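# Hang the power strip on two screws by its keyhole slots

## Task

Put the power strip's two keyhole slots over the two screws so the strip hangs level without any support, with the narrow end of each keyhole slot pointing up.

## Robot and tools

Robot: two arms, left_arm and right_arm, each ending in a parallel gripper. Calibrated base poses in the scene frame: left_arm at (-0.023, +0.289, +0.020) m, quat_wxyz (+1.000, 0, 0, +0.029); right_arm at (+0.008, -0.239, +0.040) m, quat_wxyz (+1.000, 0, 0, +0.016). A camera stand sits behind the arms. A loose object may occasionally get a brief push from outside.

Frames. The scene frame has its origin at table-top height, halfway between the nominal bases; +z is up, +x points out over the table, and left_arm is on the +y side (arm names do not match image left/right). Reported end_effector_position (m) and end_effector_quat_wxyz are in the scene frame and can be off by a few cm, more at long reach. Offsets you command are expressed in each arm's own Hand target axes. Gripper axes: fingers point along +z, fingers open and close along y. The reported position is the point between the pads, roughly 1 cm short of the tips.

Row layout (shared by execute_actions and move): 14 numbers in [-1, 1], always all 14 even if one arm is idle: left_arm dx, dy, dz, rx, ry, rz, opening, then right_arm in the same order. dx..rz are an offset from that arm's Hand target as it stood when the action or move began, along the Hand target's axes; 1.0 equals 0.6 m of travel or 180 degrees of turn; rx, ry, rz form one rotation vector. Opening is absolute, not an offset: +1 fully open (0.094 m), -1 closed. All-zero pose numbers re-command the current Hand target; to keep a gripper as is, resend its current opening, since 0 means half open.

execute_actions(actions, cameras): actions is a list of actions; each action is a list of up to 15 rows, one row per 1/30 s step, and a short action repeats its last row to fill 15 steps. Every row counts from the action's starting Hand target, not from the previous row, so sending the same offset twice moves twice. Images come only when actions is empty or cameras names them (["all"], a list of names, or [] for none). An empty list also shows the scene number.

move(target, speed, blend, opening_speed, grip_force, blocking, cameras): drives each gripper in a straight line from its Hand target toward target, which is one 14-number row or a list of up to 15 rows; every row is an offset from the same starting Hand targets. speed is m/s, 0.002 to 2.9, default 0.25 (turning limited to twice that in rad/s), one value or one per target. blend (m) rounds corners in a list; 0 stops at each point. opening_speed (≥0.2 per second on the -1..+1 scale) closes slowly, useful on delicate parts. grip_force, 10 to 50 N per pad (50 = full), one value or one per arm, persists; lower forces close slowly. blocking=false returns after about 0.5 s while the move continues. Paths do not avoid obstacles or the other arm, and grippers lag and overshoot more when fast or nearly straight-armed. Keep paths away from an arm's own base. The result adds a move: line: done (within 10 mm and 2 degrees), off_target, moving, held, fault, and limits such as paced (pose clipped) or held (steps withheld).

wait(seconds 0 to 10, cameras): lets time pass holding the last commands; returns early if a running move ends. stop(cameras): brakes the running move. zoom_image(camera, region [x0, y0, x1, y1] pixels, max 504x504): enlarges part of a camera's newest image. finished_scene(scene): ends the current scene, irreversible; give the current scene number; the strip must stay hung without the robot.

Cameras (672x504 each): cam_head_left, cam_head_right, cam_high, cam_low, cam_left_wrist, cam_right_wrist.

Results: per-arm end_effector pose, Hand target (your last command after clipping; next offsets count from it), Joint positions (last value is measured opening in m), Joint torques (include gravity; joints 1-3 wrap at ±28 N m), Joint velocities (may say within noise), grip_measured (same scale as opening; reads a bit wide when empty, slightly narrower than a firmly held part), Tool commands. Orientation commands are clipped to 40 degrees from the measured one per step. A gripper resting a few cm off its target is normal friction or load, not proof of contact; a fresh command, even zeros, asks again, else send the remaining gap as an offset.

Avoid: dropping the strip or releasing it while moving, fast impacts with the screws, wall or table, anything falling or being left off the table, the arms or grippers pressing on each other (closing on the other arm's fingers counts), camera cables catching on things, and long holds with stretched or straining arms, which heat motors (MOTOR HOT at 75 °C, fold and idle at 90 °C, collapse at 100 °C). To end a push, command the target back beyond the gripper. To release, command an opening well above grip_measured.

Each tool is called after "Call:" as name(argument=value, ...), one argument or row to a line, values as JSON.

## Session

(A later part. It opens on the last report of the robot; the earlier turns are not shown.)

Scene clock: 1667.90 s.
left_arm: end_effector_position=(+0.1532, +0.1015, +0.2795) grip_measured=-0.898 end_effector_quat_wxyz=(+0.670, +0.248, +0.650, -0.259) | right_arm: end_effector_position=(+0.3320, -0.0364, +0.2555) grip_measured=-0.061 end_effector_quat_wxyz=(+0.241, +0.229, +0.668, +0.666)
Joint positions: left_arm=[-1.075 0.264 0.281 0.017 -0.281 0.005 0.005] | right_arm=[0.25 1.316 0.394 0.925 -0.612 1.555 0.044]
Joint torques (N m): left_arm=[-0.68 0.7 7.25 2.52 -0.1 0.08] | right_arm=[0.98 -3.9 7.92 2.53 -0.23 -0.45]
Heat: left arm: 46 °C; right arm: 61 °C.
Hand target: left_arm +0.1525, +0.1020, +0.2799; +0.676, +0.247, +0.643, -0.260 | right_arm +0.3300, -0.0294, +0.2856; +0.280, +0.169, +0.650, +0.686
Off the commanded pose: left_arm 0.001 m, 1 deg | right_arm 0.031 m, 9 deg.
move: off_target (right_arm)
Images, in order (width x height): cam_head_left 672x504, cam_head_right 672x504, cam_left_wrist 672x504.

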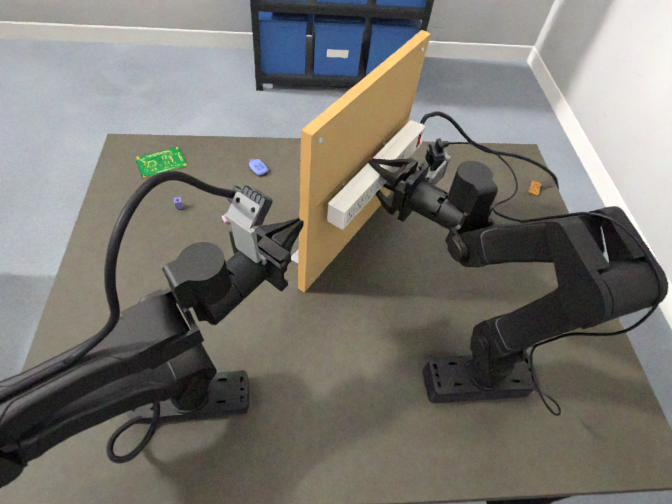

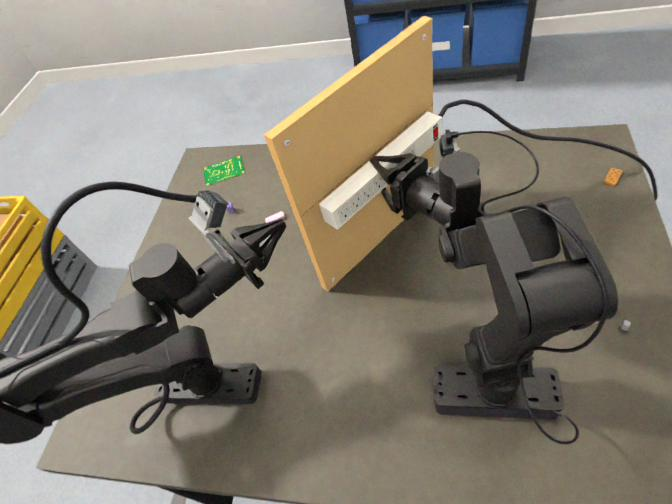

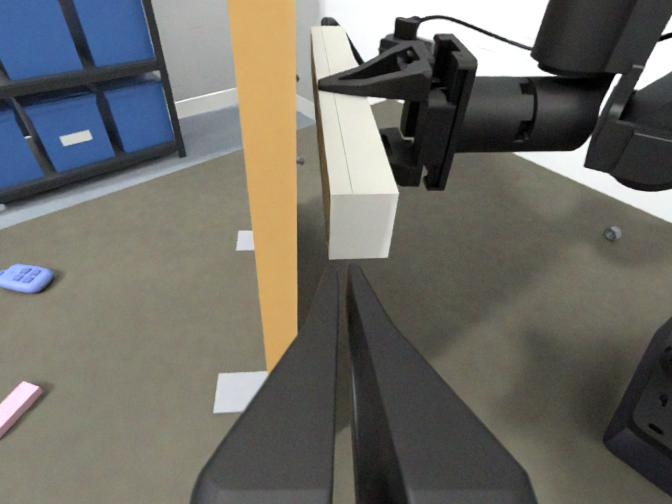

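Call:
zoom_image(
  camera="cam_left_wrist",
  region=[280, 130, 400, 270],
)

Call:
zoom_image(
  camera="cam_left_wrist",
  region=[280, 10, 360, 100],
)

Scaled by 3.600.

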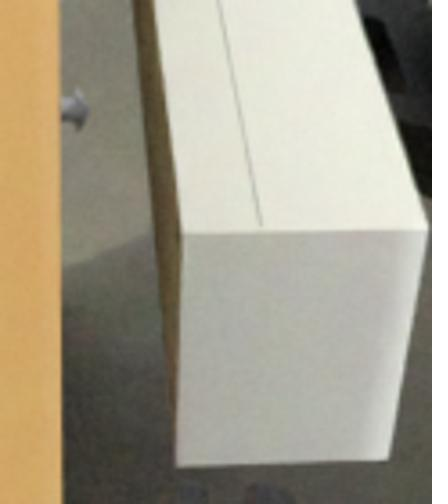

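Scaled by 5.600.

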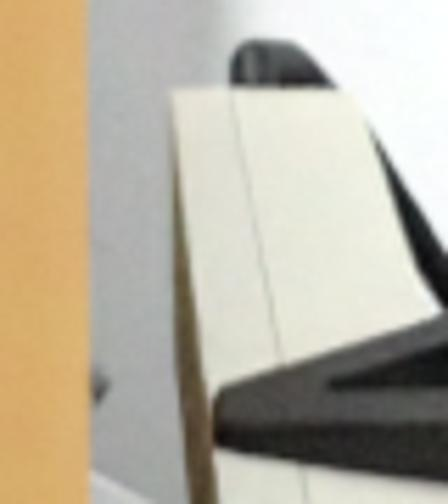

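Call:
zoom_image(
  camera="cam_head_right",
  region=[310, 100, 460, 240],
)

Call:
zoom_image(
  camera="cam_head_left",
  region=[315, 110, 435, 235],
)

Scaled by 3.360.

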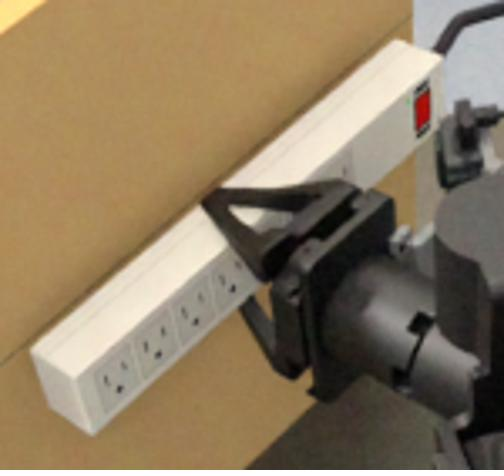

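Scaled by 4.032.

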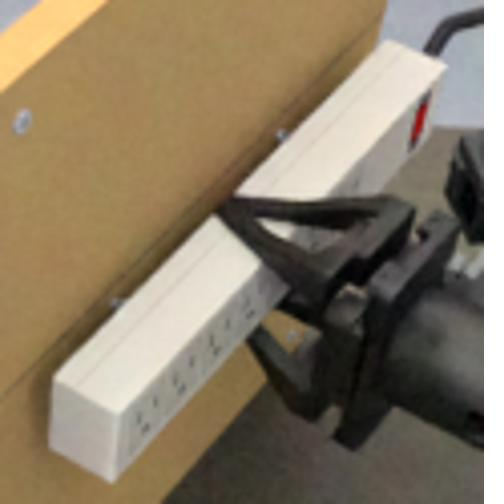

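Call:
move(
  target=[0,0,0,0,0,0,-0.9,0,0,-0.15,0,0,0.004,-0.15],
  speed=0.12,
  cameras=["cam_left_wrist"],
)

Call:
zoom_image(
  camera="cam_left_wrist",
  region=[320, 0, 560, 180],
)

Scene clock: 1734.70 s.
left_arm: end_effector_position=(+0.1532, +0.1015, +0.2795) grip_measured=-0.898 end_effector_quat_wxyz=(+0.670, +0.248, +0.650, -0.259) | right_arm: end_effector_position=(+0.2856, -0.1033, +0.2531) grip_measured=-0.061 end_effector_quat_wxyz=(+0.234, +0.237, +0.656, +0.677)
Joint positions: left_arm=[-1.075 0.264 0.281 0.017 -0.281 0.005 0.005] | right_arm=[-0.066 1.024 0.204 0.863 -0.924 1.618 0.044]
Joint torques (N m): left_arm=[-0.66 0.72 7.25 2.51 -0.11 0.08] | right_arm=[-0.24 -4.19 6.42 2.31 -0.46 -0.35]
Heat: left arm: 47 °C; right arm: 64 °C.
Hand target: left_arm +0.1525, +0.1020, +0.2799; +0.676, +0.247, +0.643, -0.260 | right_arm +0.2764, -0.1011, +0.2769; +0.276, +0.173, +0.649, +0.688
Off the commanded pose: left_arm 0.001 m, 1 deg | right_arm 0.026 m, 9 deg.
move: off_target (right_arm)
Images, in order (width x height): cam_left_wrist 672x504.

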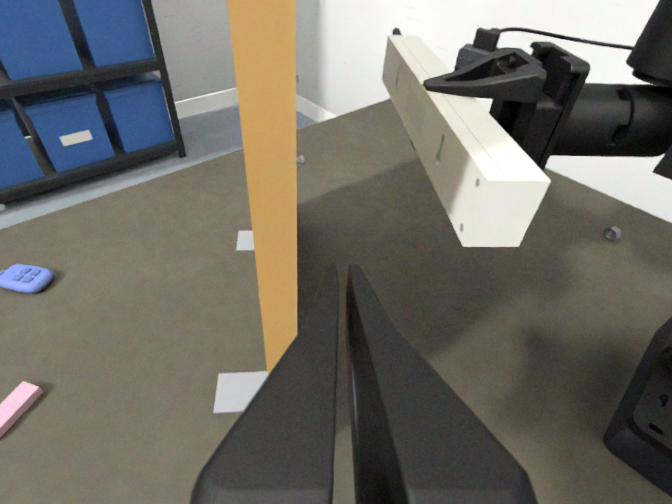

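Scaled by 2.100.

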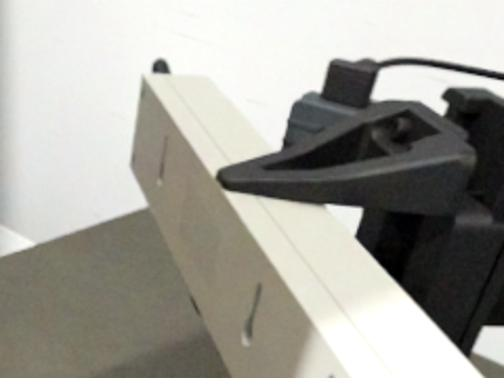

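Call:
zoom_image(
  camera="cam_left_wrist",
  region=[410, 120, 490, 180],
)

Call:
zoom_image(
  camera="cam_left_wrist",
  region=[370, 25, 430, 100],
)

Call:
zoom_image(
  camera="cam_left_wrist",
  region=[440, 160, 560, 260],
)

Scaled by 6.300.

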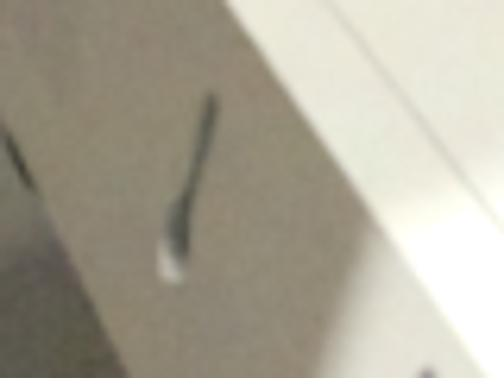

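Scaled by 6.720.

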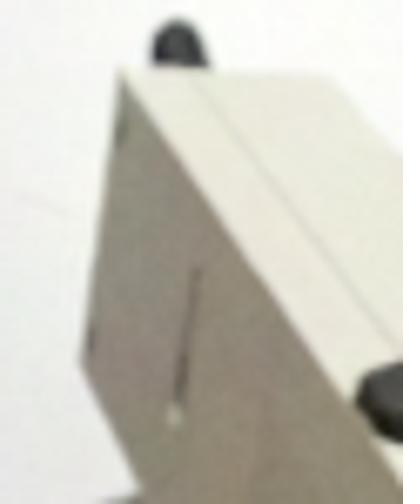

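Scaled by 4.200.

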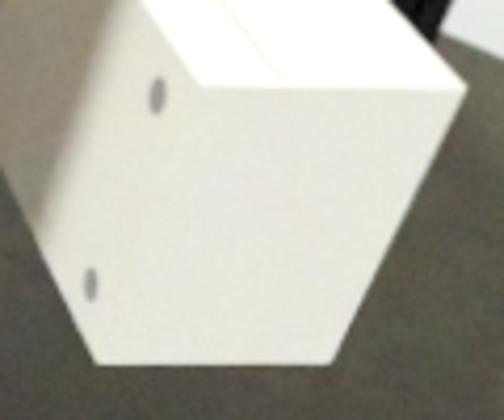

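Call:
move(
  target=[0,0,0,0,0,0,-0.9,0.005,0.004,0.092,0,0,-0.003,-0.15],
  speed=0.1,
  cameras=["cam_left_wrist"],
)

Call:
zoom_image(
  camera="cam_left_wrist",
  region=[310, 10, 430, 200],
)

Scene clock: 1778.23 s.
left_arm: end_effector_position=(+0.1532, +0.1015, +0.2795) grip_measured=-0.898 end_effector_quat_wxyz=(+0.670, +0.248, +0.650, -0.259) | right_arm: end_effector_position=(+0.3025, -0.0652, +0.2397) grip_measured=-0.061 end_effector_quat_wxyz=(+0.228, +0.251, +0.671, +0.659)
Joint positions: left_arm=[-1.075 0.264 0.281 0.017 -0.281 0.005 0.005] | right_arm=[0.154 1.144 0.259 0.849 -0.693 1.573 0.044]
Joint torques (N m): left_arm=[-0.66 0.7 7.25 2.52 -0.1 0.07] | right_arm=[1.14 -2.22 10.62 2.63 -0.33 -0.45]
Heat: left arm: 47 °C; right arm: 61 °C.
Hand target: left_arm +0.1525, +0.1020, +0.2799; +0.676, +0.247, +0.643, -0.260 | right_arm +0.3066, -0.0554, +0.2845; +0.279, +0.170, +0.650, +0.686
Off the commanded pose: left_arm 0.001 m, 1 deg | right_arm 0.046 m, 12 deg.
move: off_target (right_arm)
Images, in order (width x height): cam_left_wrist 672x504.

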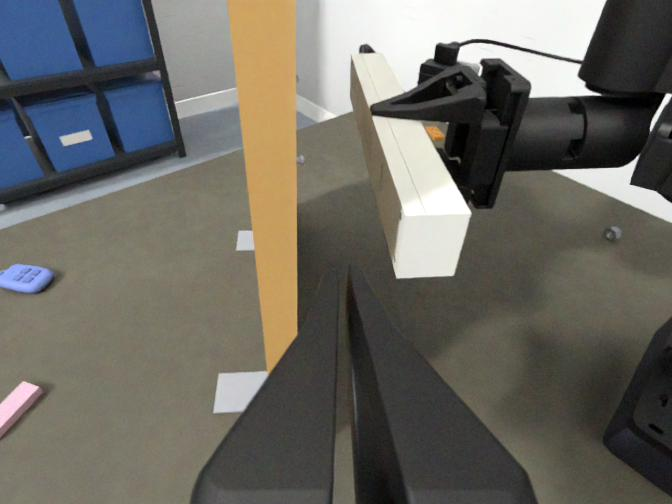

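Scaled by 2.653.

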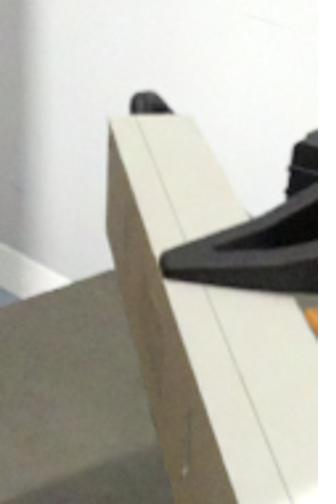

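Call:
move(
  target=[0,0,0,0,0,0,-0.9,0,0.04,0,-0.008,0.004,-0.01,-0.15],
  speed=0.06,
)

Scene clock: 1783.00 s.
left_arm: end_effector_position=(+0.1532, +0.1015, +0.2795) grip_measured=-0.898 end_effector_quat_wxyz=(+0.670, +0.248, +0.650, -0.259) | right_arm: end_effector_position=(+0.3058, -0.0642, +0.2527) grip_measured=-0.061 end_effector_quat_wxyz=(+0.232, +0.245, +0.670, +0.661)
Joint positions: left_arm=[-1.075 0.264 0.281 0.017 -0.281 0.005 0.005] | right_arm=[0.154 1.121 0.3 0.799 -0.696 1.568 0.044]
Joint torques (N m): left_arm=[-0.66 0.72 7.25 2.52 -0.1 0.08] | right_arm=[0.83 -5.24 10.96 2.49 -0.51 -0.52]
Heat: left arm: 47 °C; right arm: 63 °C.
Hand target: left_arm +0.1525, +0.1020, +0.2799; +0.676, +0.247, +0.643, -0.260 | right_arm +0.3027, -0.0554, +0.3080; +0.288, +0.152, +0.645, +0.691
Off the commanded pose: left_arm 0.001 m, 1 deg | right_arm 0.056 m, 13 deg.
move: off_target (right_arm)

Call:
move(
  target=[0,0,0,0,0,0,-0.9,-0.009,0.008,0.0,-0.006,0.0,-0.01,-0.15],
  speed=0.06,
  cameras=["cam_left_wrist"],
)

Call:
zoom_image(
  camera="cam_left_wrist",
  region=[360, 130, 430, 200],
)

Call:
zoom_image(
  camera="cam_left_wrist",
  region=[340, 30, 400, 110],
)

Scene clock: 1789.17 s.
left_arm: end_effector_position=(+0.1532, +0.1015, +0.2795) grip_measured=-0.898 end_effector_quat_wxyz=(+0.670, +0.248, +0.650, -0.259) | right_arm: end_effector_position=(+0.3053, -0.0647, +0.2596) grip_measured=-0.061 end_effector_quat_wxyz=(+0.240, +0.232, +0.669, +0.664)
Joint positions: left_arm=[-1.075 0.264 0.281 0.017 -0.281 0.005 0.005] | right_arm=[0.146 1.112 0.309 0.8 -0.712 1.556 0.044]
Joint torques (N m): left_arm=[-0.66 0.72 7.25 2.52 -0.11 0.08] | right_arm=[-0.06 -3.45 11.25 2.71 -0.49 -0.53]
Heat: left arm: 47 °C; right arm: 64 °C.
Hand target: left_arm +0.1525, +0.1020, +0.2799; +0.676, +0.247, +0.643, -0.260 | right_arm +0.3059, -0.0585, +0.3136; +0.300, +0.139, +0.641, +0.692
Off the commanded pose: left_arm 0.001 m, 1 deg | right_arm 0.054 m, 14 deg.
move: off_target (right_arm)
Images, in order (width x height): cam_left_wrist 672x504.

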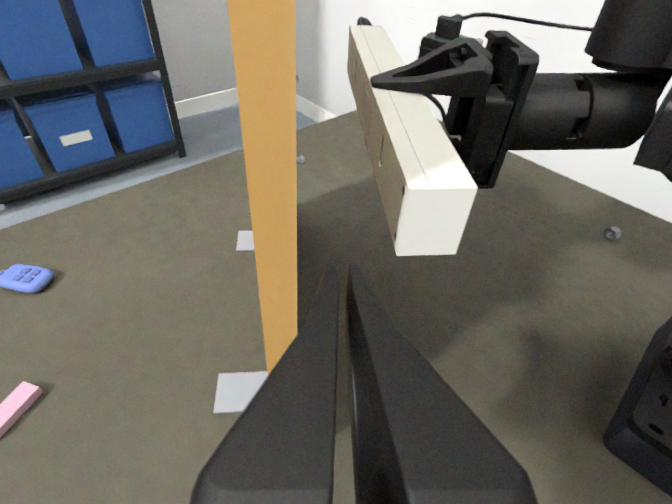

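Scaled by 7.200.

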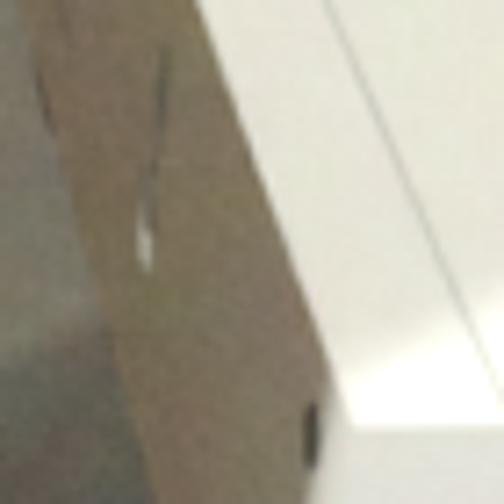

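Scaled by 6.300.

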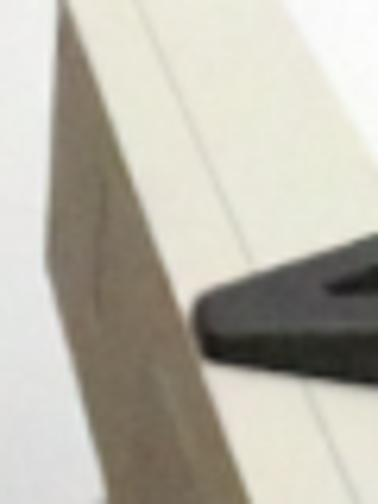

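Call:
move(
  target=[0,0,0,0,0,0,-0.9,-0.0137,0.0,0.070,0.0,0.002,0.004,-0.15],
  speed=0.08,
)

Scene clock: 1808.80 s.
left_arm: end_effector_position=(+0.1532, +0.1015, +0.2795) grip_measured=-0.898 end_effector_quat_wxyz=(+0.670, +0.248, +0.650, -0.259) | right_arm: end_effector_position=(+0.3347, -0.0420, +0.2706) grip_measured=-0.061 end_effector_quat_wxyz=(+0.240, +0.230, +0.670, +0.664)
Joint positions: left_arm=[-1.075 0.264 0.281 0.017 -0.281 0.005 0.005] | right_arm=[0.222 1.261 0.44 0.819 -0.64 1.552 0.044]
Joint torques (N m): left_arm=[-0.66 0.7 7.24 2.51 -0.1 0.08] | right_arm=[1.35 -3.3 11.23 2.79 -0.38 -0.54]
Heat: left arm: 47 °C; right arm: 69 °C.
Hand target: left_arm +0.1525, +0.1020, +0.2799; +0.676, +0.247, +0.643, -0.260 | right_arm +0.3366, -0.0296, +0.3211; +0.294, +0.141, +0.641, +0.695
Off the commanded pose: left_arm 0.001 m, 1 deg | right_arm 0.052 m, 13 deg.
move: off_target (right_arm)

Call:
move(
  target=[0,0,0,0,0,0,-0.9,0.0,-0.04,0.004,0.0,0.0,0.006,-0.15],
  speed=0.06,
)

Scene clock: 1812.93 s.
left_arm: end_effector_position=(+0.1532, +0.1015, +0.2795) grip_measured=-0.898 end_effector_quat_wxyz=(+0.670, +0.248, +0.650, -0.259) | right_arm: end_effector_position=(+0.3457, -0.0374, +0.2611) grip_measured=-0.061 end_effector_quat_wxyz=(+0.247, +0.221, +0.664, +0.671)
Joint positions: left_arm=[-1.075 0.264 0.281 0.017 -0.281 0.005 0.005] | right_arm=[0.227 1.378 0.44 0.966 -0.638 1.556 0.044]
Joint torques (N m): left_arm=[-0.66 0.7 7.25 2.51 -0.1 0.08] | right_arm=[1.01 -3.77 8.77 2.74 -0.41 -0.41]
Heat: left arm: 47 °C; right arm: 69 °C.
Hand target: left_arm +0.1525, +0.1020, +0.2799; +0.676, +0.247, +0.643, -0.260 | right_arm +0.3434, -0.0276, +0.2980; +0.287, +0.147, +0.640, +0.697
Off the commanded pose: left_arm 0.001 m, 1 deg | right_arm 0.038 m, 11 deg.
move: off_target (right_arm)

Call:
move(
  target=[0,0,0,0,0,0,-0.9,0.009,-0.010,-0.003,0.006,0.0,0.012,-0.15],
  speed=0.05,
)

Scene clock: 1817.23 s.
left_arm: end_effector_position=(+0.1532, +0.1015, +0.2795) grip_measured=-0.898 end_effector_quat_wxyz=(+0.670, +0.248, +0.650, -0.259) | right_arm: end_effector_position=(+0.3449, -0.0351, +0.2612) grip_measured=-0.061 end_effector_quat_wxyz=(+0.239, +0.227, +0.661, +0.674)
Joint positions: left_arm=[-1.075 0.264 0.281 0.017 -0.281 0.005 0.005] | right_arm=[0.236 1.378 0.44 0.966 -0.631 1.578 0.044]
Joint torques (N m): left_arm=[-0.66 0.7 7.24 2.51 -0.1 0.08] | right_arm=[1.26 -4.25 7.57 2.62 -0.34 -0.38]
Heat: left arm: 47 °C; right arm: 68 °C.
Hand target: left_arm +0.1525, +0.1020, +0.2799; +0.676, +0.247, +0.643, -0.260 | right_arm +0.3394, -0.0258, +0.2911; +0.273, +0.162, +0.643, +0.697
Off the commanded pose: left_arm 0.001 m, 1 deg | right_arm 0.032 m, 9 deg.
move: off_target (right_arm)

Call:
move(
  target=[0,0,0,0,0,0,-0.9,0.007,-0.014,-0.002,0.006,0.0,0.002,-0.15],
  speed=0.05,
)

Scene clock: 1820.27 s.
left_arm: end_effector_position=(+0.1532, +0.1015, +0.2795) grip_measured=-0.898 end_effector_quat_wxyz=(+0.670, +0.248, +0.650, -0.259) | right_arm: end_effector_position=(+0.3446, -0.0331, +0.2602) grip_measured=-0.061 end_effector_quat_wxyz=(+0.238, +0.230, +0.662, +0.673)
Joint positions: left_arm=[-1.075 0.264 0.281 0.017 -0.281 0.005 0.005] | right_arm=[0.247 1.378 0.44 0.961 -0.617 1.578 0.044]
Joint torques (N m): left_arm=[-0.68 0.7 7.25 2.51 -0.11 0.08] | right_arm=[1.42 -3.96 6.38 2.62 -0.35 -0.52]
Heat: left arm: 47 °C; right arm: 67 °C.
Hand target: left_arm +0.1525, +0.1020, +0.2799; +0.676, +0.247, +0.643, -0.260 | right_arm +0.3368, -0.0240, +0.2821; +0.269, +0.166, +0.650, +0.692
Off the commanded pose: left_arm 0.001 m, 1 deg | right_arm 0.025 m, 9 deg.
move: off_target (right_arm)

Call:
move(
  target=[0,0,0,0,0,0,-0.9,0.004,-0.008,-0.012,0.004,0.0,0.002,-0.15],
  speed=0.05,
  cameras=["cam_left_wrist","cam_head_left","cam_head_right"],
)

Call:
zoom_image(
  camera="cam_left_wrist",
  region=[280, 10, 360, 100],
)

Call:
zoom_image(
  camera="cam_left_wrist",
  region=[280, 140, 360, 260],
)

Call:
zoom_image(
  camera="cam_head_right",
  region=[310, 100, 460, 240],
)

Call:
zoom_image(
  camera="cam_head_left",
  region=[315, 110, 435, 235],
)

Scene clock: 1826.73 s.
left_arm: end_effector_position=(+0.1532, +0.1015, +0.2795) grip_measured=-0.898 end_effector_quat_wxyz=(+0.670, +0.248, +0.650, -0.259) | right_arm: end_effector_position=(+0.3392, -0.0330, +0.2490) grip_measured=-0.061 end_effector_quat_wxyz=(+0.229, +0.232, +0.670, +0.667)
Joint positions: left_arm=[-1.075 0.264 0.281 0.017 -0.281 0.005 0.005] | right_arm=[0.247 1.378 0.414 0.957 -0.627 1.569 0.044]
Joint torques (N m): left_arm=[-0.66 0.7 7.25 2.51 -0.1 0.08] | right_arm=[0.5 -5.53 6.06 2.59 -0.32 -0.46]
Heat: left arm: 47 °C; right arm: 64 °C.
Hand target: left_arm +0.1525, +0.1020, +0.2799; +0.676, +0.247, +0.643, -0.260 | right_arm +0.3314, -0.0284, +0.2764; +0.266, +0.170, +0.653, +0.688
Off the commanded pose: left_arm 0.001 m, 1 deg | right_arm 0.029 m, 9 deg.
move: off_target (right_arm)
Images, in order (width x height): cam_head_left 672x504, cam_head_right 672x504, cam_left_wrist 672x504.

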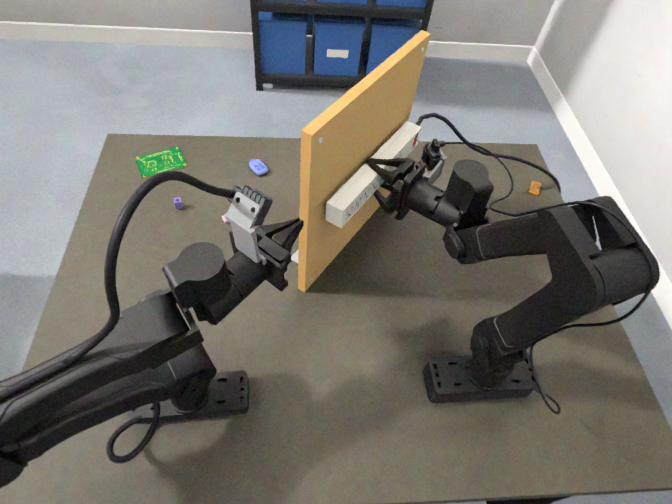

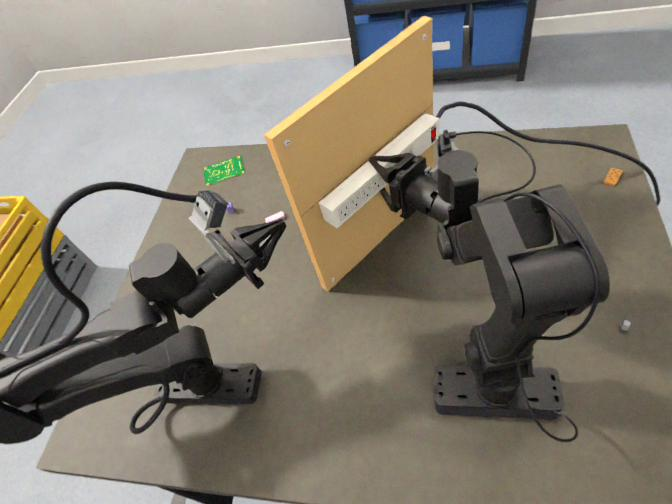

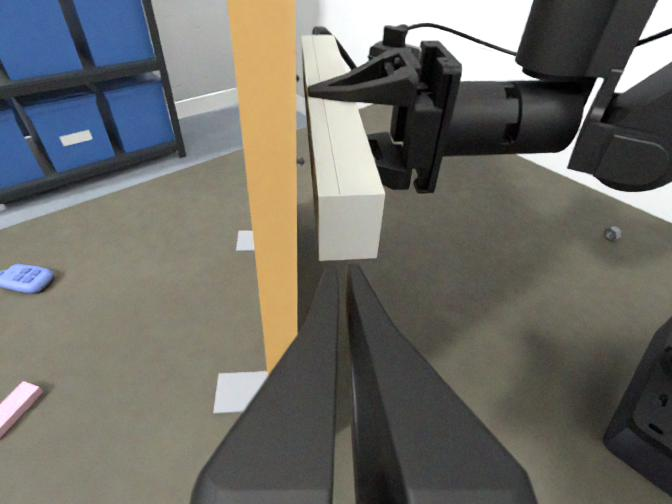

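Scaled by 5.600.

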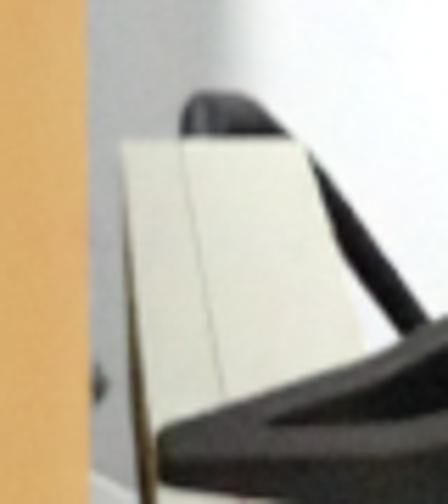

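Scaled by 4.200.

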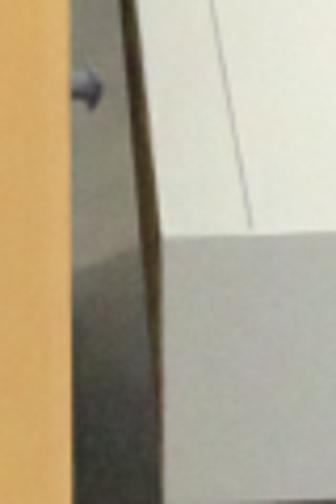

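Scaled by 3.360.

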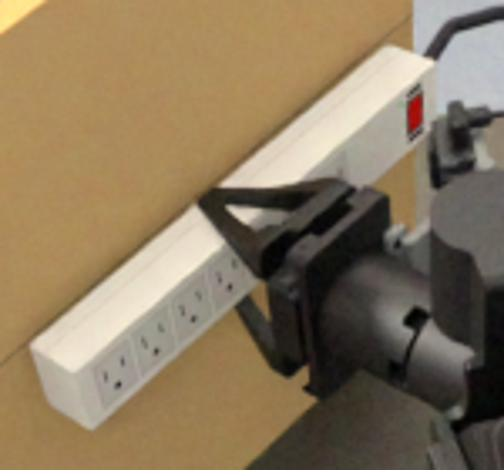

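Scaled by 4.032.

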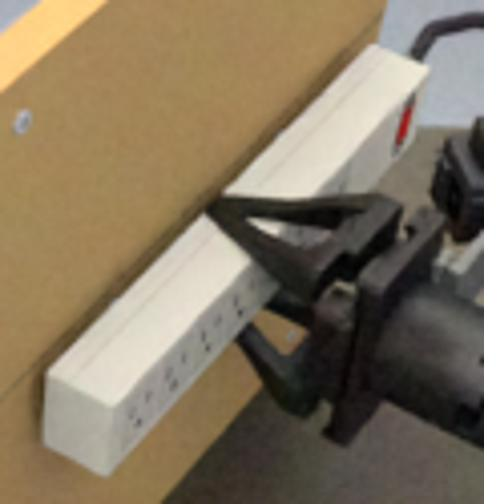

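Call:
move(
  target=[0,0,0,0,0,0,-0.9,0.0,0.05,-0.004,-0.004,-0.003,-0.002,-0.15],
  speed=0.05,
)

Scene clock: 1857.17 s.
left_arm: end_effector_position=(+0.1532, +0.1015, +0.2795) grip_measured=-0.898 end_effector_quat_wxyz=(+0.670, +0.248, +0.650, -0.259) | right_arm: end_effector_position=(+0.3299, -0.0364, +0.2568) grip_measured=-0.061 end_effector_quat_wxyz=(+0.223, +0.241, +0.675, +0.661)
Joint positions: left_arm=[-1.075 0.264 0.281 0.017 -0.281 0.005 0.005] | right_arm=[0.247 1.275 0.414 0.826 -0.623 1.569 0.044]
Joint torques (N m): left_arm=[-0.68 0.72 7.25 2.51 -0.1 0.08] | right_arm=[0.76 -7.08 9.28 2.5 -0.29 -0.38]
Heat: left arm: 47 °C; right arm: 59 °C.
Hand target: left_arm +0.1525, +0.1020, +0.2799; +0.676, +0.247, +0.643, -0.260 | right_arm +0.3258, -0.0305, +0.3058; +0.272, +0.169, +0.648, +0.691
Off the commanded pose: left_arm 0.001 m, 1 deg | right_arm 0.050 m, 11 deg.
move: off_target (right_arm)

Call:
move(
  target=[0,0,0,0,0,0,-0.9,-0.0085,0.0,0.018,-0.009,-0.001,-0.009,-0.15],
  speed=0.05,
)

Scene clock: 1861.77 s.
left_arm: end_effector_position=(+0.1532, +0.1015, +0.2796) grip_measured=-0.898 end_effector_quat_wxyz=(+0.670, +0.248, +0.650, -0.259) | right_arm: end_effector_position=(+0.3329, -0.0358, +0.2612) grip_measured=-0.061 end_effector_quat_wxyz=(+0.236, +0.236, +0.668, +0.665)
Joint positions: left_arm=[-1.075 0.264 0.281 0.017 -0.281 0.005 0.005] | right_arm=[0.253 1.292 0.414 0.874 -0.607 1.567 0.044]
Joint torques (N m): left_arm=[-0.65 0.7 7.25 2.51 -0.1 0.08] | right_arm=[1.14 -3.26 10.73 2.69 -0.31 -0.49]
Heat: left arm: 47 °C; right arm: 60 °C.
Hand target: left_arm +0.1525, +0.1020, +0.2800; +0.676, +0.247, +0.643, -0.260 | right_arm +0.3361, -0.0248, +0.3075; +0.285, +0.157, +0.640, +0.696
Off the commanded pose: left_arm 0.001 m, 1 deg | right_arm 0.048 m, 12 deg.
move: off_target (right_arm)

Call:
move(
  target=[0,0,0,0,0,0,-0.9,-0.006,-0.007,0.016,0,0,0,-0.15],
  speed=0.05,
)

Scene clock: 1866.23 s.
left_arm: end_effector_position=(+0.1532, +0.1015, +0.2796) grip_measured=-0.898 end_effector_quat_wxyz=(+0.670, +0.248, +0.650, -0.259) | right_arm: end_effector_position=(+0.3421, -0.0314, +0.2578) grip_measured=-0.061 end_effector_quat_wxyz=(+0.236, +0.238, +0.668, +0.664)
Joint positions: left_arm=[-1.075 0.264 0.281 0.017 -0.281 0.005 0.005] | right_arm=[0.262 1.348 0.44 0.9 -0.593 1.566 0.044]
Joint torques (N m): left_arm=[-0.65 0.72 7.25 2.51 -0.1 0.08] | right_arm=[1.22 -3.67 10.78 2.74 -0.34 -0.5]
Heat: left arm: 47 °C; right arm: 62 °C.
Hand target: left_arm +0.1525, +0.1020, +0.2800; +0.676, +0.247, +0.643, -0.260 | right_arm +0.3454, -0.0192, +0.3050; +0.285, +0.158, +0.641, +0.696
Off the commanded pose: left_arm 0.001 m, 1 deg | right_arm 0.049 m, 12 deg.
move: off_target (right_arm)

Call:
move(
  target=[0,0,0,0,0,0,-0.9,0.002,-0.003,0.012,0,0.001,-0.002,-0.15],
  speed=0.03,
  cameras=["cam_left_wrist","cam_head_right"],
)

Call:
zoom_image(
  camera="cam_left_wrist",
  region=[280, 10, 360, 100],
)

Call:
zoom_image(
  camera="cam_left_wrist",
  region=[280, 140, 360, 260],
)

Scene clock: 1870.93 s.
left_arm: end_effector_position=(+0.1532, +0.1015, +0.2796) grip_measured=-0.898 end_effector_quat_wxyz=(+0.670, +0.248, +0.650, -0.259) | right_arm: end_effector_position=(+0.3437, -0.0283, +0.2564) grip_measured=-0.061 end_effector_quat_wxyz=(+0.237, +0.236, +0.669, +0.664)
Joint positions: left_arm=[-1.075 0.264 0.281 0.017 -0.281 0.005 0.005] | right_arm=[0.273 1.366 0.445 0.914 -0.584 1.564 0.044]
Joint torques (N m): left_arm=[-0.66 0.7 7.24 2.51 -0.1 0.08] | right_arm=[1.74 -3.17 11.48 2.71 -0.27 -0.55]
Heat: left arm: 47 °C; right arm: 62 °C.
Hand target: left_arm +0.1525, +0.1020, +0.2800; +0.676, +0.247, +0.643, -0.260 | right_arm +0.3490, -0.0128, +0.3041; +0.286, +0.155, +0.641, +0.695
Off the commanded pose: left_arm 0.001 m, 1 deg | right_arm 0.050 m, 12 deg.
move: off_target (right_arm)
Images, in order (width x height): cam_head_right 672x504, cam_left_wrist 672x504.

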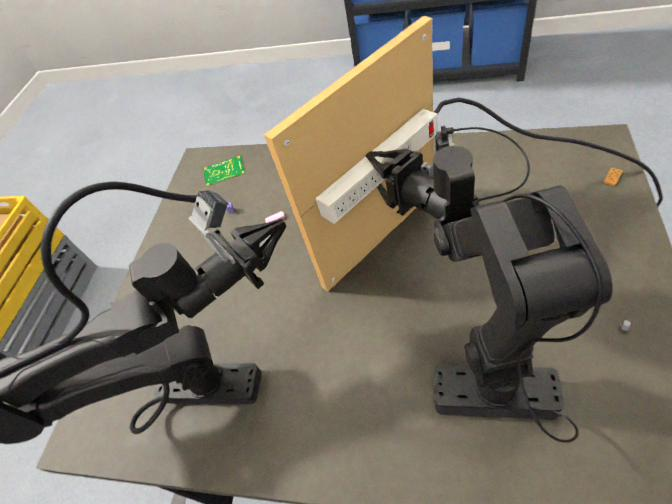

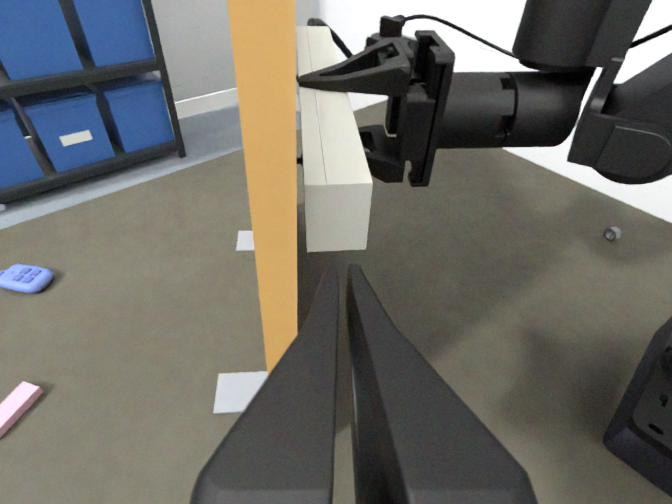

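Scaled by 5.600.

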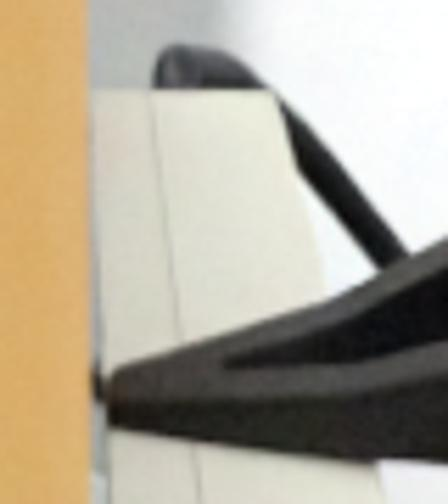

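Scaled by 4.200.

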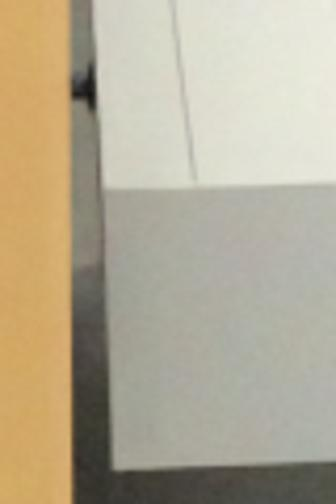

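Call:
move(
  target=[0,0,0,0,0,0,-0.9,0,0,0.012,0,0,0,-0.15],
  speed=0.03,
)

Scene clock: 1878.87 s.
left_arm: end_effector_position=(+0.1532, +0.1015, +0.2796) grip_measured=-0.898 end_effector_quat_wxyz=(+0.670, +0.248, +0.650, -0.259) | right_arm: end_effector_position=(+0.3452, -0.0265, +0.2560) grip_measured=-0.061 end_effector_quat_wxyz=(+0.235, +0.235, +0.670, +0.664)
Joint positions: left_arm=[-1.075 0.264 0.281 0.017 -0.281 0.005 0.005] | right_arm=[0.275 1.378 0.453 0.917 -0.587 1.563 0.044]
Joint torques (N m): left_arm=[-0.66 0.72 7.24 2.51 -0.1 0.08] | right_arm=[2.82 -2.77 12.4 2.66 -0.1 -0.54]
Heat: left arm: 47 °C; right arm: 65 °C.
Hand target: left_arm +0.1525, +0.1020, +0.2800; +0.676, +0.247, +0.643, -0.260 | right_arm +0.3531, -0.0069, +0.3052; +0.286, +0.154, +0.641, +0.695
Off the commanded pose: left_arm 0.001 m, 1 deg | right_arm 0.053 m, 12 deg.
move: off_target (right_arm)

Call:
move(
  target=[0,0,0,0,0,0,-0.9,0,0,0.012,0,0,0,-0.15],
  speed=0.03,
  cameras=["cam_left_wrist"],
)

Call:
zoom_image(
  camera="cam_left_wrist",
  region=[280, 10, 360, 100],
)

Call:
zoom_image(
  camera="cam_left_wrist",
  region=[280, 140, 360, 260],
)

Scene clock: 1883.37 s.
left_arm: end_effector_position=(+0.1532, +0.1015, +0.2796) grip_measured=-0.898 end_effector_quat_wxyz=(+0.670, +0.248, +0.650, -0.259) | right_arm: end_effector_position=(+0.3456, -0.0264, +0.2560) grip_measured=-0.061 end_effector_quat_wxyz=(+0.236, +0.235, +0.669, +0.665)
Joint positions: left_arm=[-1.075 0.264 0.281 0.017 -0.281 0.005 0.005] | right_arm=[0.275 1.382 0.453 0.923 -0.587 1.564 0.044]
Joint torques (N m): left_arm=[-0.68 0.7 7.25 2.51 -0.1 0.08] | right_arm=[3.93 -1.91 13.7 2.59 0.09 -0.55]
Heat: left arm: 47 °C; right arm: 65 °C.
Hand target: left_arm +0.1525, +0.1020, +0.2800; +0.676, +0.247, +0.643, -0.260 | right_arm +0.3573, -0.0011, +0.3061; +0.286, +0.154, +0.641, +0.695
Off the commanded pose: left_arm 0.001 m, 1 deg | right_arm 0.057 m, 12 deg.
move: off_target (right_arm)
Images, in order (width x height): cam_left_wrist 672x504.

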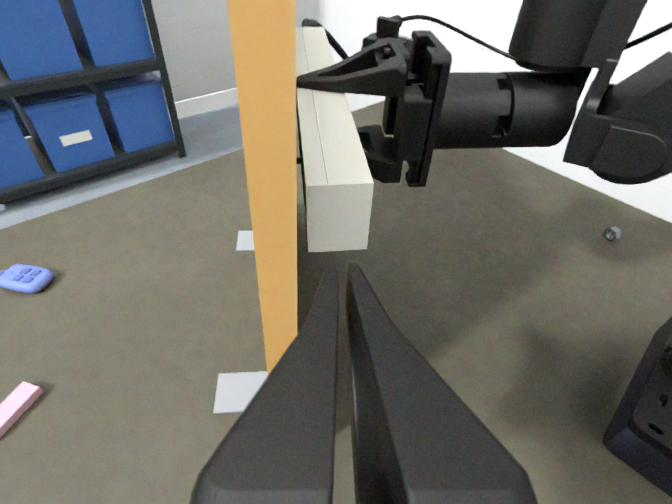

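Scaled by 5.600.

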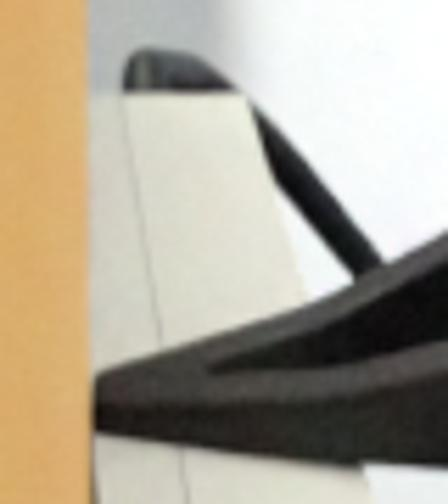

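Scaled by 4.200.

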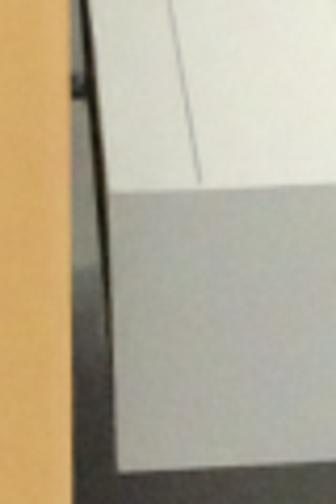

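Call:
move(
  target=[0,0,0,0,0,0,-0.9,0,0,0,0,-0.014,0,-0.15],
  speed=0.03,
  cameras=["cam_left_wrist"],
)

Call:
zoom_image(
  camera="cam_left_wrist",
  region=[280, 140, 360, 260],
)

Scene clock: 1889.07 s.
left_arm: end_effector_position=(+0.1532, +0.1015, +0.2796) grip_measured=-0.898 end_effector_quat_wxyz=(+0.670, +0.248, +0.650, -0.259) | right_arm: end_effector_position=(+0.3461, -0.0264, +0.2561) grip_measured=-0.061 end_effector_quat_wxyz=(+0.237, +0.236, +0.668, +0.665)
Joint positions: left_arm=[-1.075 0.264 0.281 0.017 -0.281 0.005 0.005] | right_arm=[0.277 1.382 0.453 0.924 -0.579 1.565 0.044]
Joint torques (N m): left_arm=[-0.66 0.7 7.24 2.51 -0.1 0.08] | right_arm=[5.67 -2.99 12.55 2.62 0.75 -0.52]
Heat: left arm: 47 °C; right arm: 65 °C.
Hand target: left_arm +0.1525, +0.1020, +0.2800; +0.676, +0.247, +0.643, -0.260 | right_arm +0.3574, -0.0012, +0.3060; +0.300, +0.170, +0.635, +0.691
Off the commanded pose: left_arm 0.001 m, 1 deg | right_arm 0.057 m, 12 deg.
move: off_target (right_arm)
Images, in order (width x height): cam_left_wrist 672x504.

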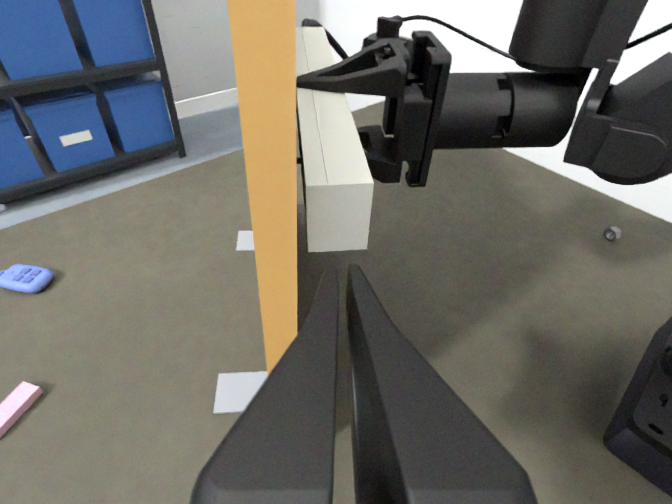

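Scaled by 4.200.

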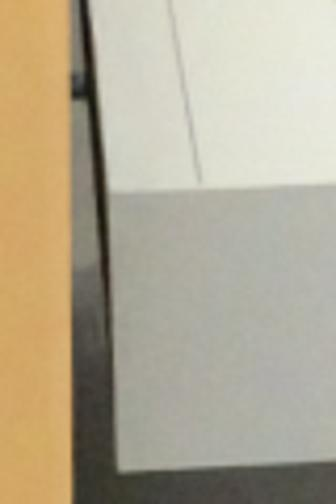

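Call:
move(
  target=[0,0,0,0,0,0,-0.9,0,0,0.006,0,-0.02,0,-0.15],
  speed=0.03,
  cameras=["cam_left_wrist","cam_head_left"],
)

Call:
zoom_image(
  camera="cam_left_wrist",
  region=[280, 140, 360, 260],
)

Call:
zoom_image(
  camera="cam_head_left",
  region=[315, 110, 435, 235],
)

Scene clock: 1904.17 s.
left_arm: end_effector_position=(+0.1532, +0.1015, +0.2796) grip_measured=-0.898 end_effector_quat_wxyz=(+0.670, +0.248, +0.650, -0.259) | right_arm: end_effector_position=(+0.3465, -0.0260, +0.2569) grip_measured=-0.061 end_effector_quat_wxyz=(+0.258, +0.257, +0.662, +0.656)
Joint positions: left_arm=[-1.075 0.264 0.281 0.017 -0.281 0.005 0.005] | right_arm=[0.32 1.353 0.439 0.905 -0.474 1.563 0.044]
Joint torques (N m): left_arm=[-0.68 0.7 7.25 2.51 -0.11 0.08] | right_arm=[6.12 -1.37 13 2.81 0.77 -0.54]
Heat: left arm: 47 °C; right arm: 66 °C.
Hand target: left_arm +0.1525, +0.1020, +0.2800; +0.676, +0.247, +0.643, -0.260 | right_arm +0.3596, +0.0017, +0.3064; +0.320, +0.191, +0.625, +0.686
Off the commanded pose: left_arm 0.001 m, 1 deg | right_arm 0.058 m, 12 deg.
move: off_target (right_arm)
Images, in order (width x height): cam_head_left 672x504, cam_left_wrist 672x504.

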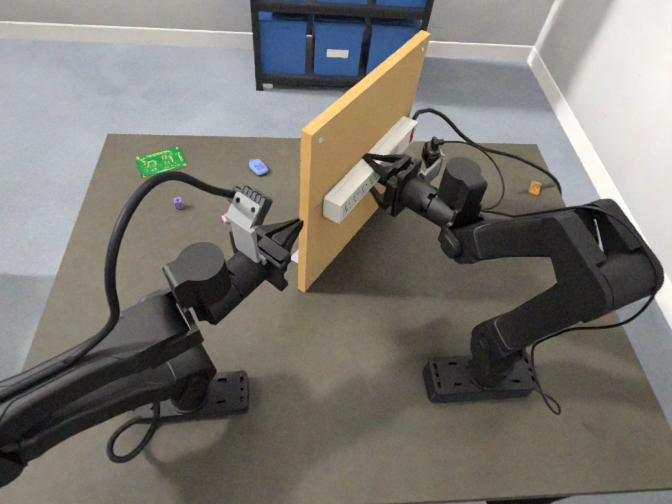

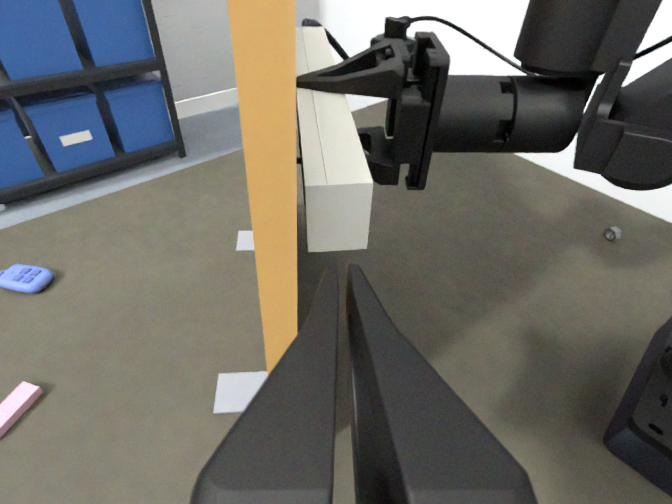

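Scaled by 4.200.

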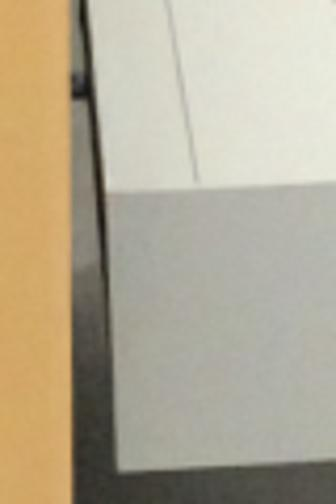

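Scaled by 4.032.

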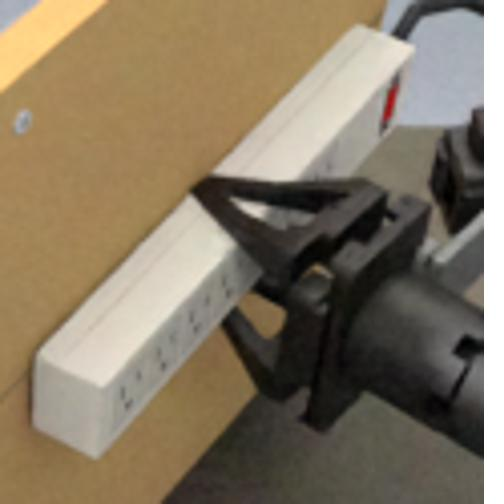

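Call:
move(
  target=[
    [0,0,0,0,0,0,-0.9,0,0,0,0,0,0.008,-0.15],
    [0,0,0,0,0,0,-0.9,0,0,0,0,0,-0.008,-0.15],
  ],
  speed=0.03,
  cameras=["cam_left_wrist"],
)

Call:
zoom_image(
  camera="cam_left_wrist",
  region=[280, 140, 360, 260],
)

Scene clock: 1913.30 s.
left_arm: end_effector_position=(+0.1532, +0.1015, +0.2796) grip_measured=-0.898 end_effector_quat_wxyz=(+0.670, +0.248, +0.650, -0.259) | right_arm: end_effector_position=(+0.3464, -0.0262, +0.2571) grip_measured=-0.061 end_effector_quat_wxyz=(+0.263, +0.261, +0.661, +0.653)
Joint positions: left_arm=[-1.075 0.264 0.281 0.017 -0.281 0.005 0.005] | right_arm=[0.329 1.344 0.437 0.898 -0.451 1.56 0.044]
Joint torques (N m): left_arm=[-0.66 0.7 7.25 2.51 -0.11 0.08] | right_arm=[5.39 -0.79 13.23 2.83 0.57 -0.78]
Heat: left arm: 48 °C; right arm: 69 °C.
Hand target: left_arm +0.1525, +0.1020, +0.2800; +0.676, +0.247, +0.643, -0.260 | right_arm +0.3596, +0.0016, +0.3065; +0.329, +0.183, +0.627, +0.682
Off the commanded pose: left_arm 0.001 m, 1 deg | right_arm 0.058 m, 13 deg.
move: off_target (right_arm)
Images, in order (width x height): cam_left_wrist 672x504.

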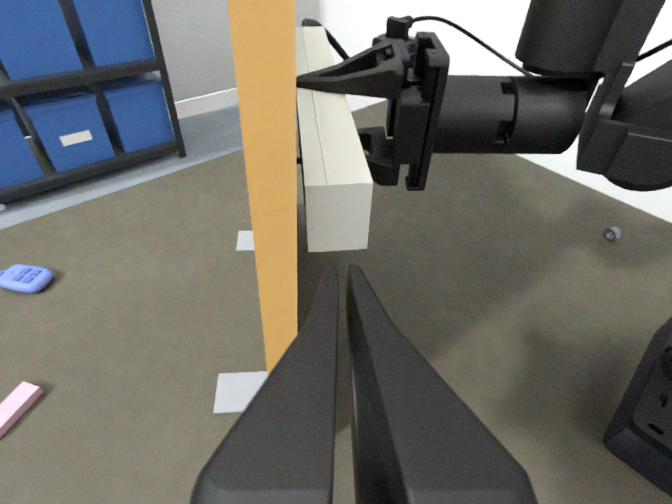

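Scaled by 4.200.

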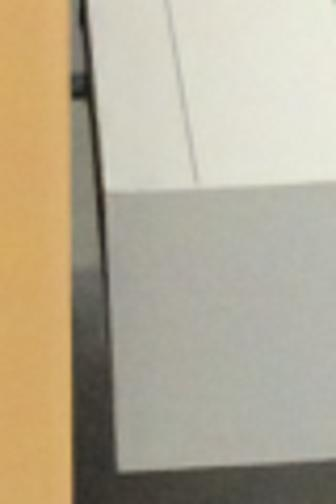

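Call:
move(
  target=[0,0,0,0,0,0,-0.9,0,0,-0.035,0,0,0.0,-0.15],
  speed=0.05,
  cameras=["cam_left_wrist"],
)

Call:
zoom_image(
  camera="cam_left_wrist",
  region=[280, 140, 360, 260],
)

Call:
zoom_image(
  camera="cam_left_wrist",
  region=[280, 10, 360, 100],
)

Scene clock: 1919.03 s.
left_arm: end_effector_position=(+0.1532, +0.1015, +0.2796) grip_measured=-0.898 end_effector_quat_wxyz=(+0.670, +0.248, +0.650, -0.259) | right_arm: end_effector_position=(+0.3459, -0.0265, +0.2568) grip_measured=-0.061 end_effector_quat_wxyz=(+0.264, +0.262, +0.661, +0.652)
Joint positions: left_arm=[-1.075 0.264 0.281 0.017 -0.281 0.005 0.005] | right_arm=[0.332 1.34 0.434 0.895 -0.444 1.558 0.044]
Joint torques (N m): left_arm=[-0.66 0.72 7.25 2.51 -0.1 0.08] | right_arm=[2.78 -4.3 9.06 2.94 0.15 -0.75]
Heat: left arm: 48 °C; right arm: 70 °C.
Hand target: left_arm +0.1525, +0.1020, +0.2800; +0.676, +0.247, +0.643, -0.260 | right_arm +0.3457, -0.0138, +0.3033; +0.329, +0.183, +0.628, +0.682
Off the commanded pose: left_arm 0.001 m, 1 deg | right_arm 0.048 m, 13 deg.
move: off_target (right_arm)
Images, in order (width x height): cam_left_wrist 672x504.

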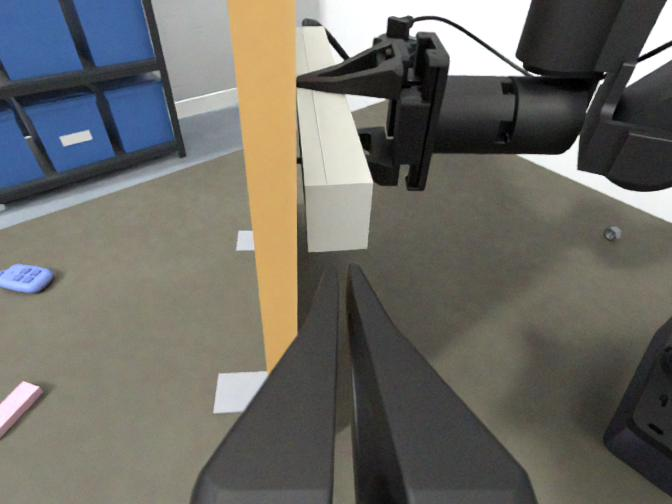

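Scaled by 4.200.

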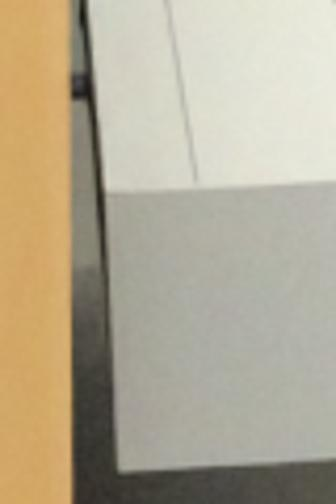

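Scaled by 5.600.

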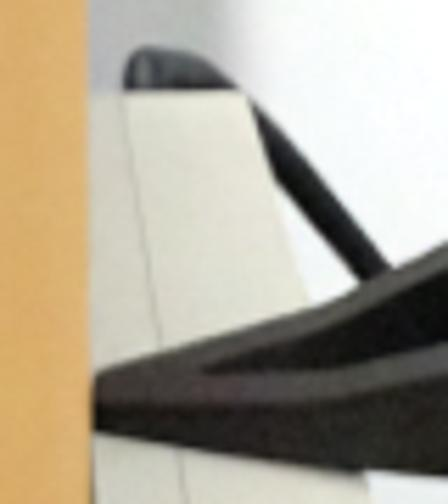

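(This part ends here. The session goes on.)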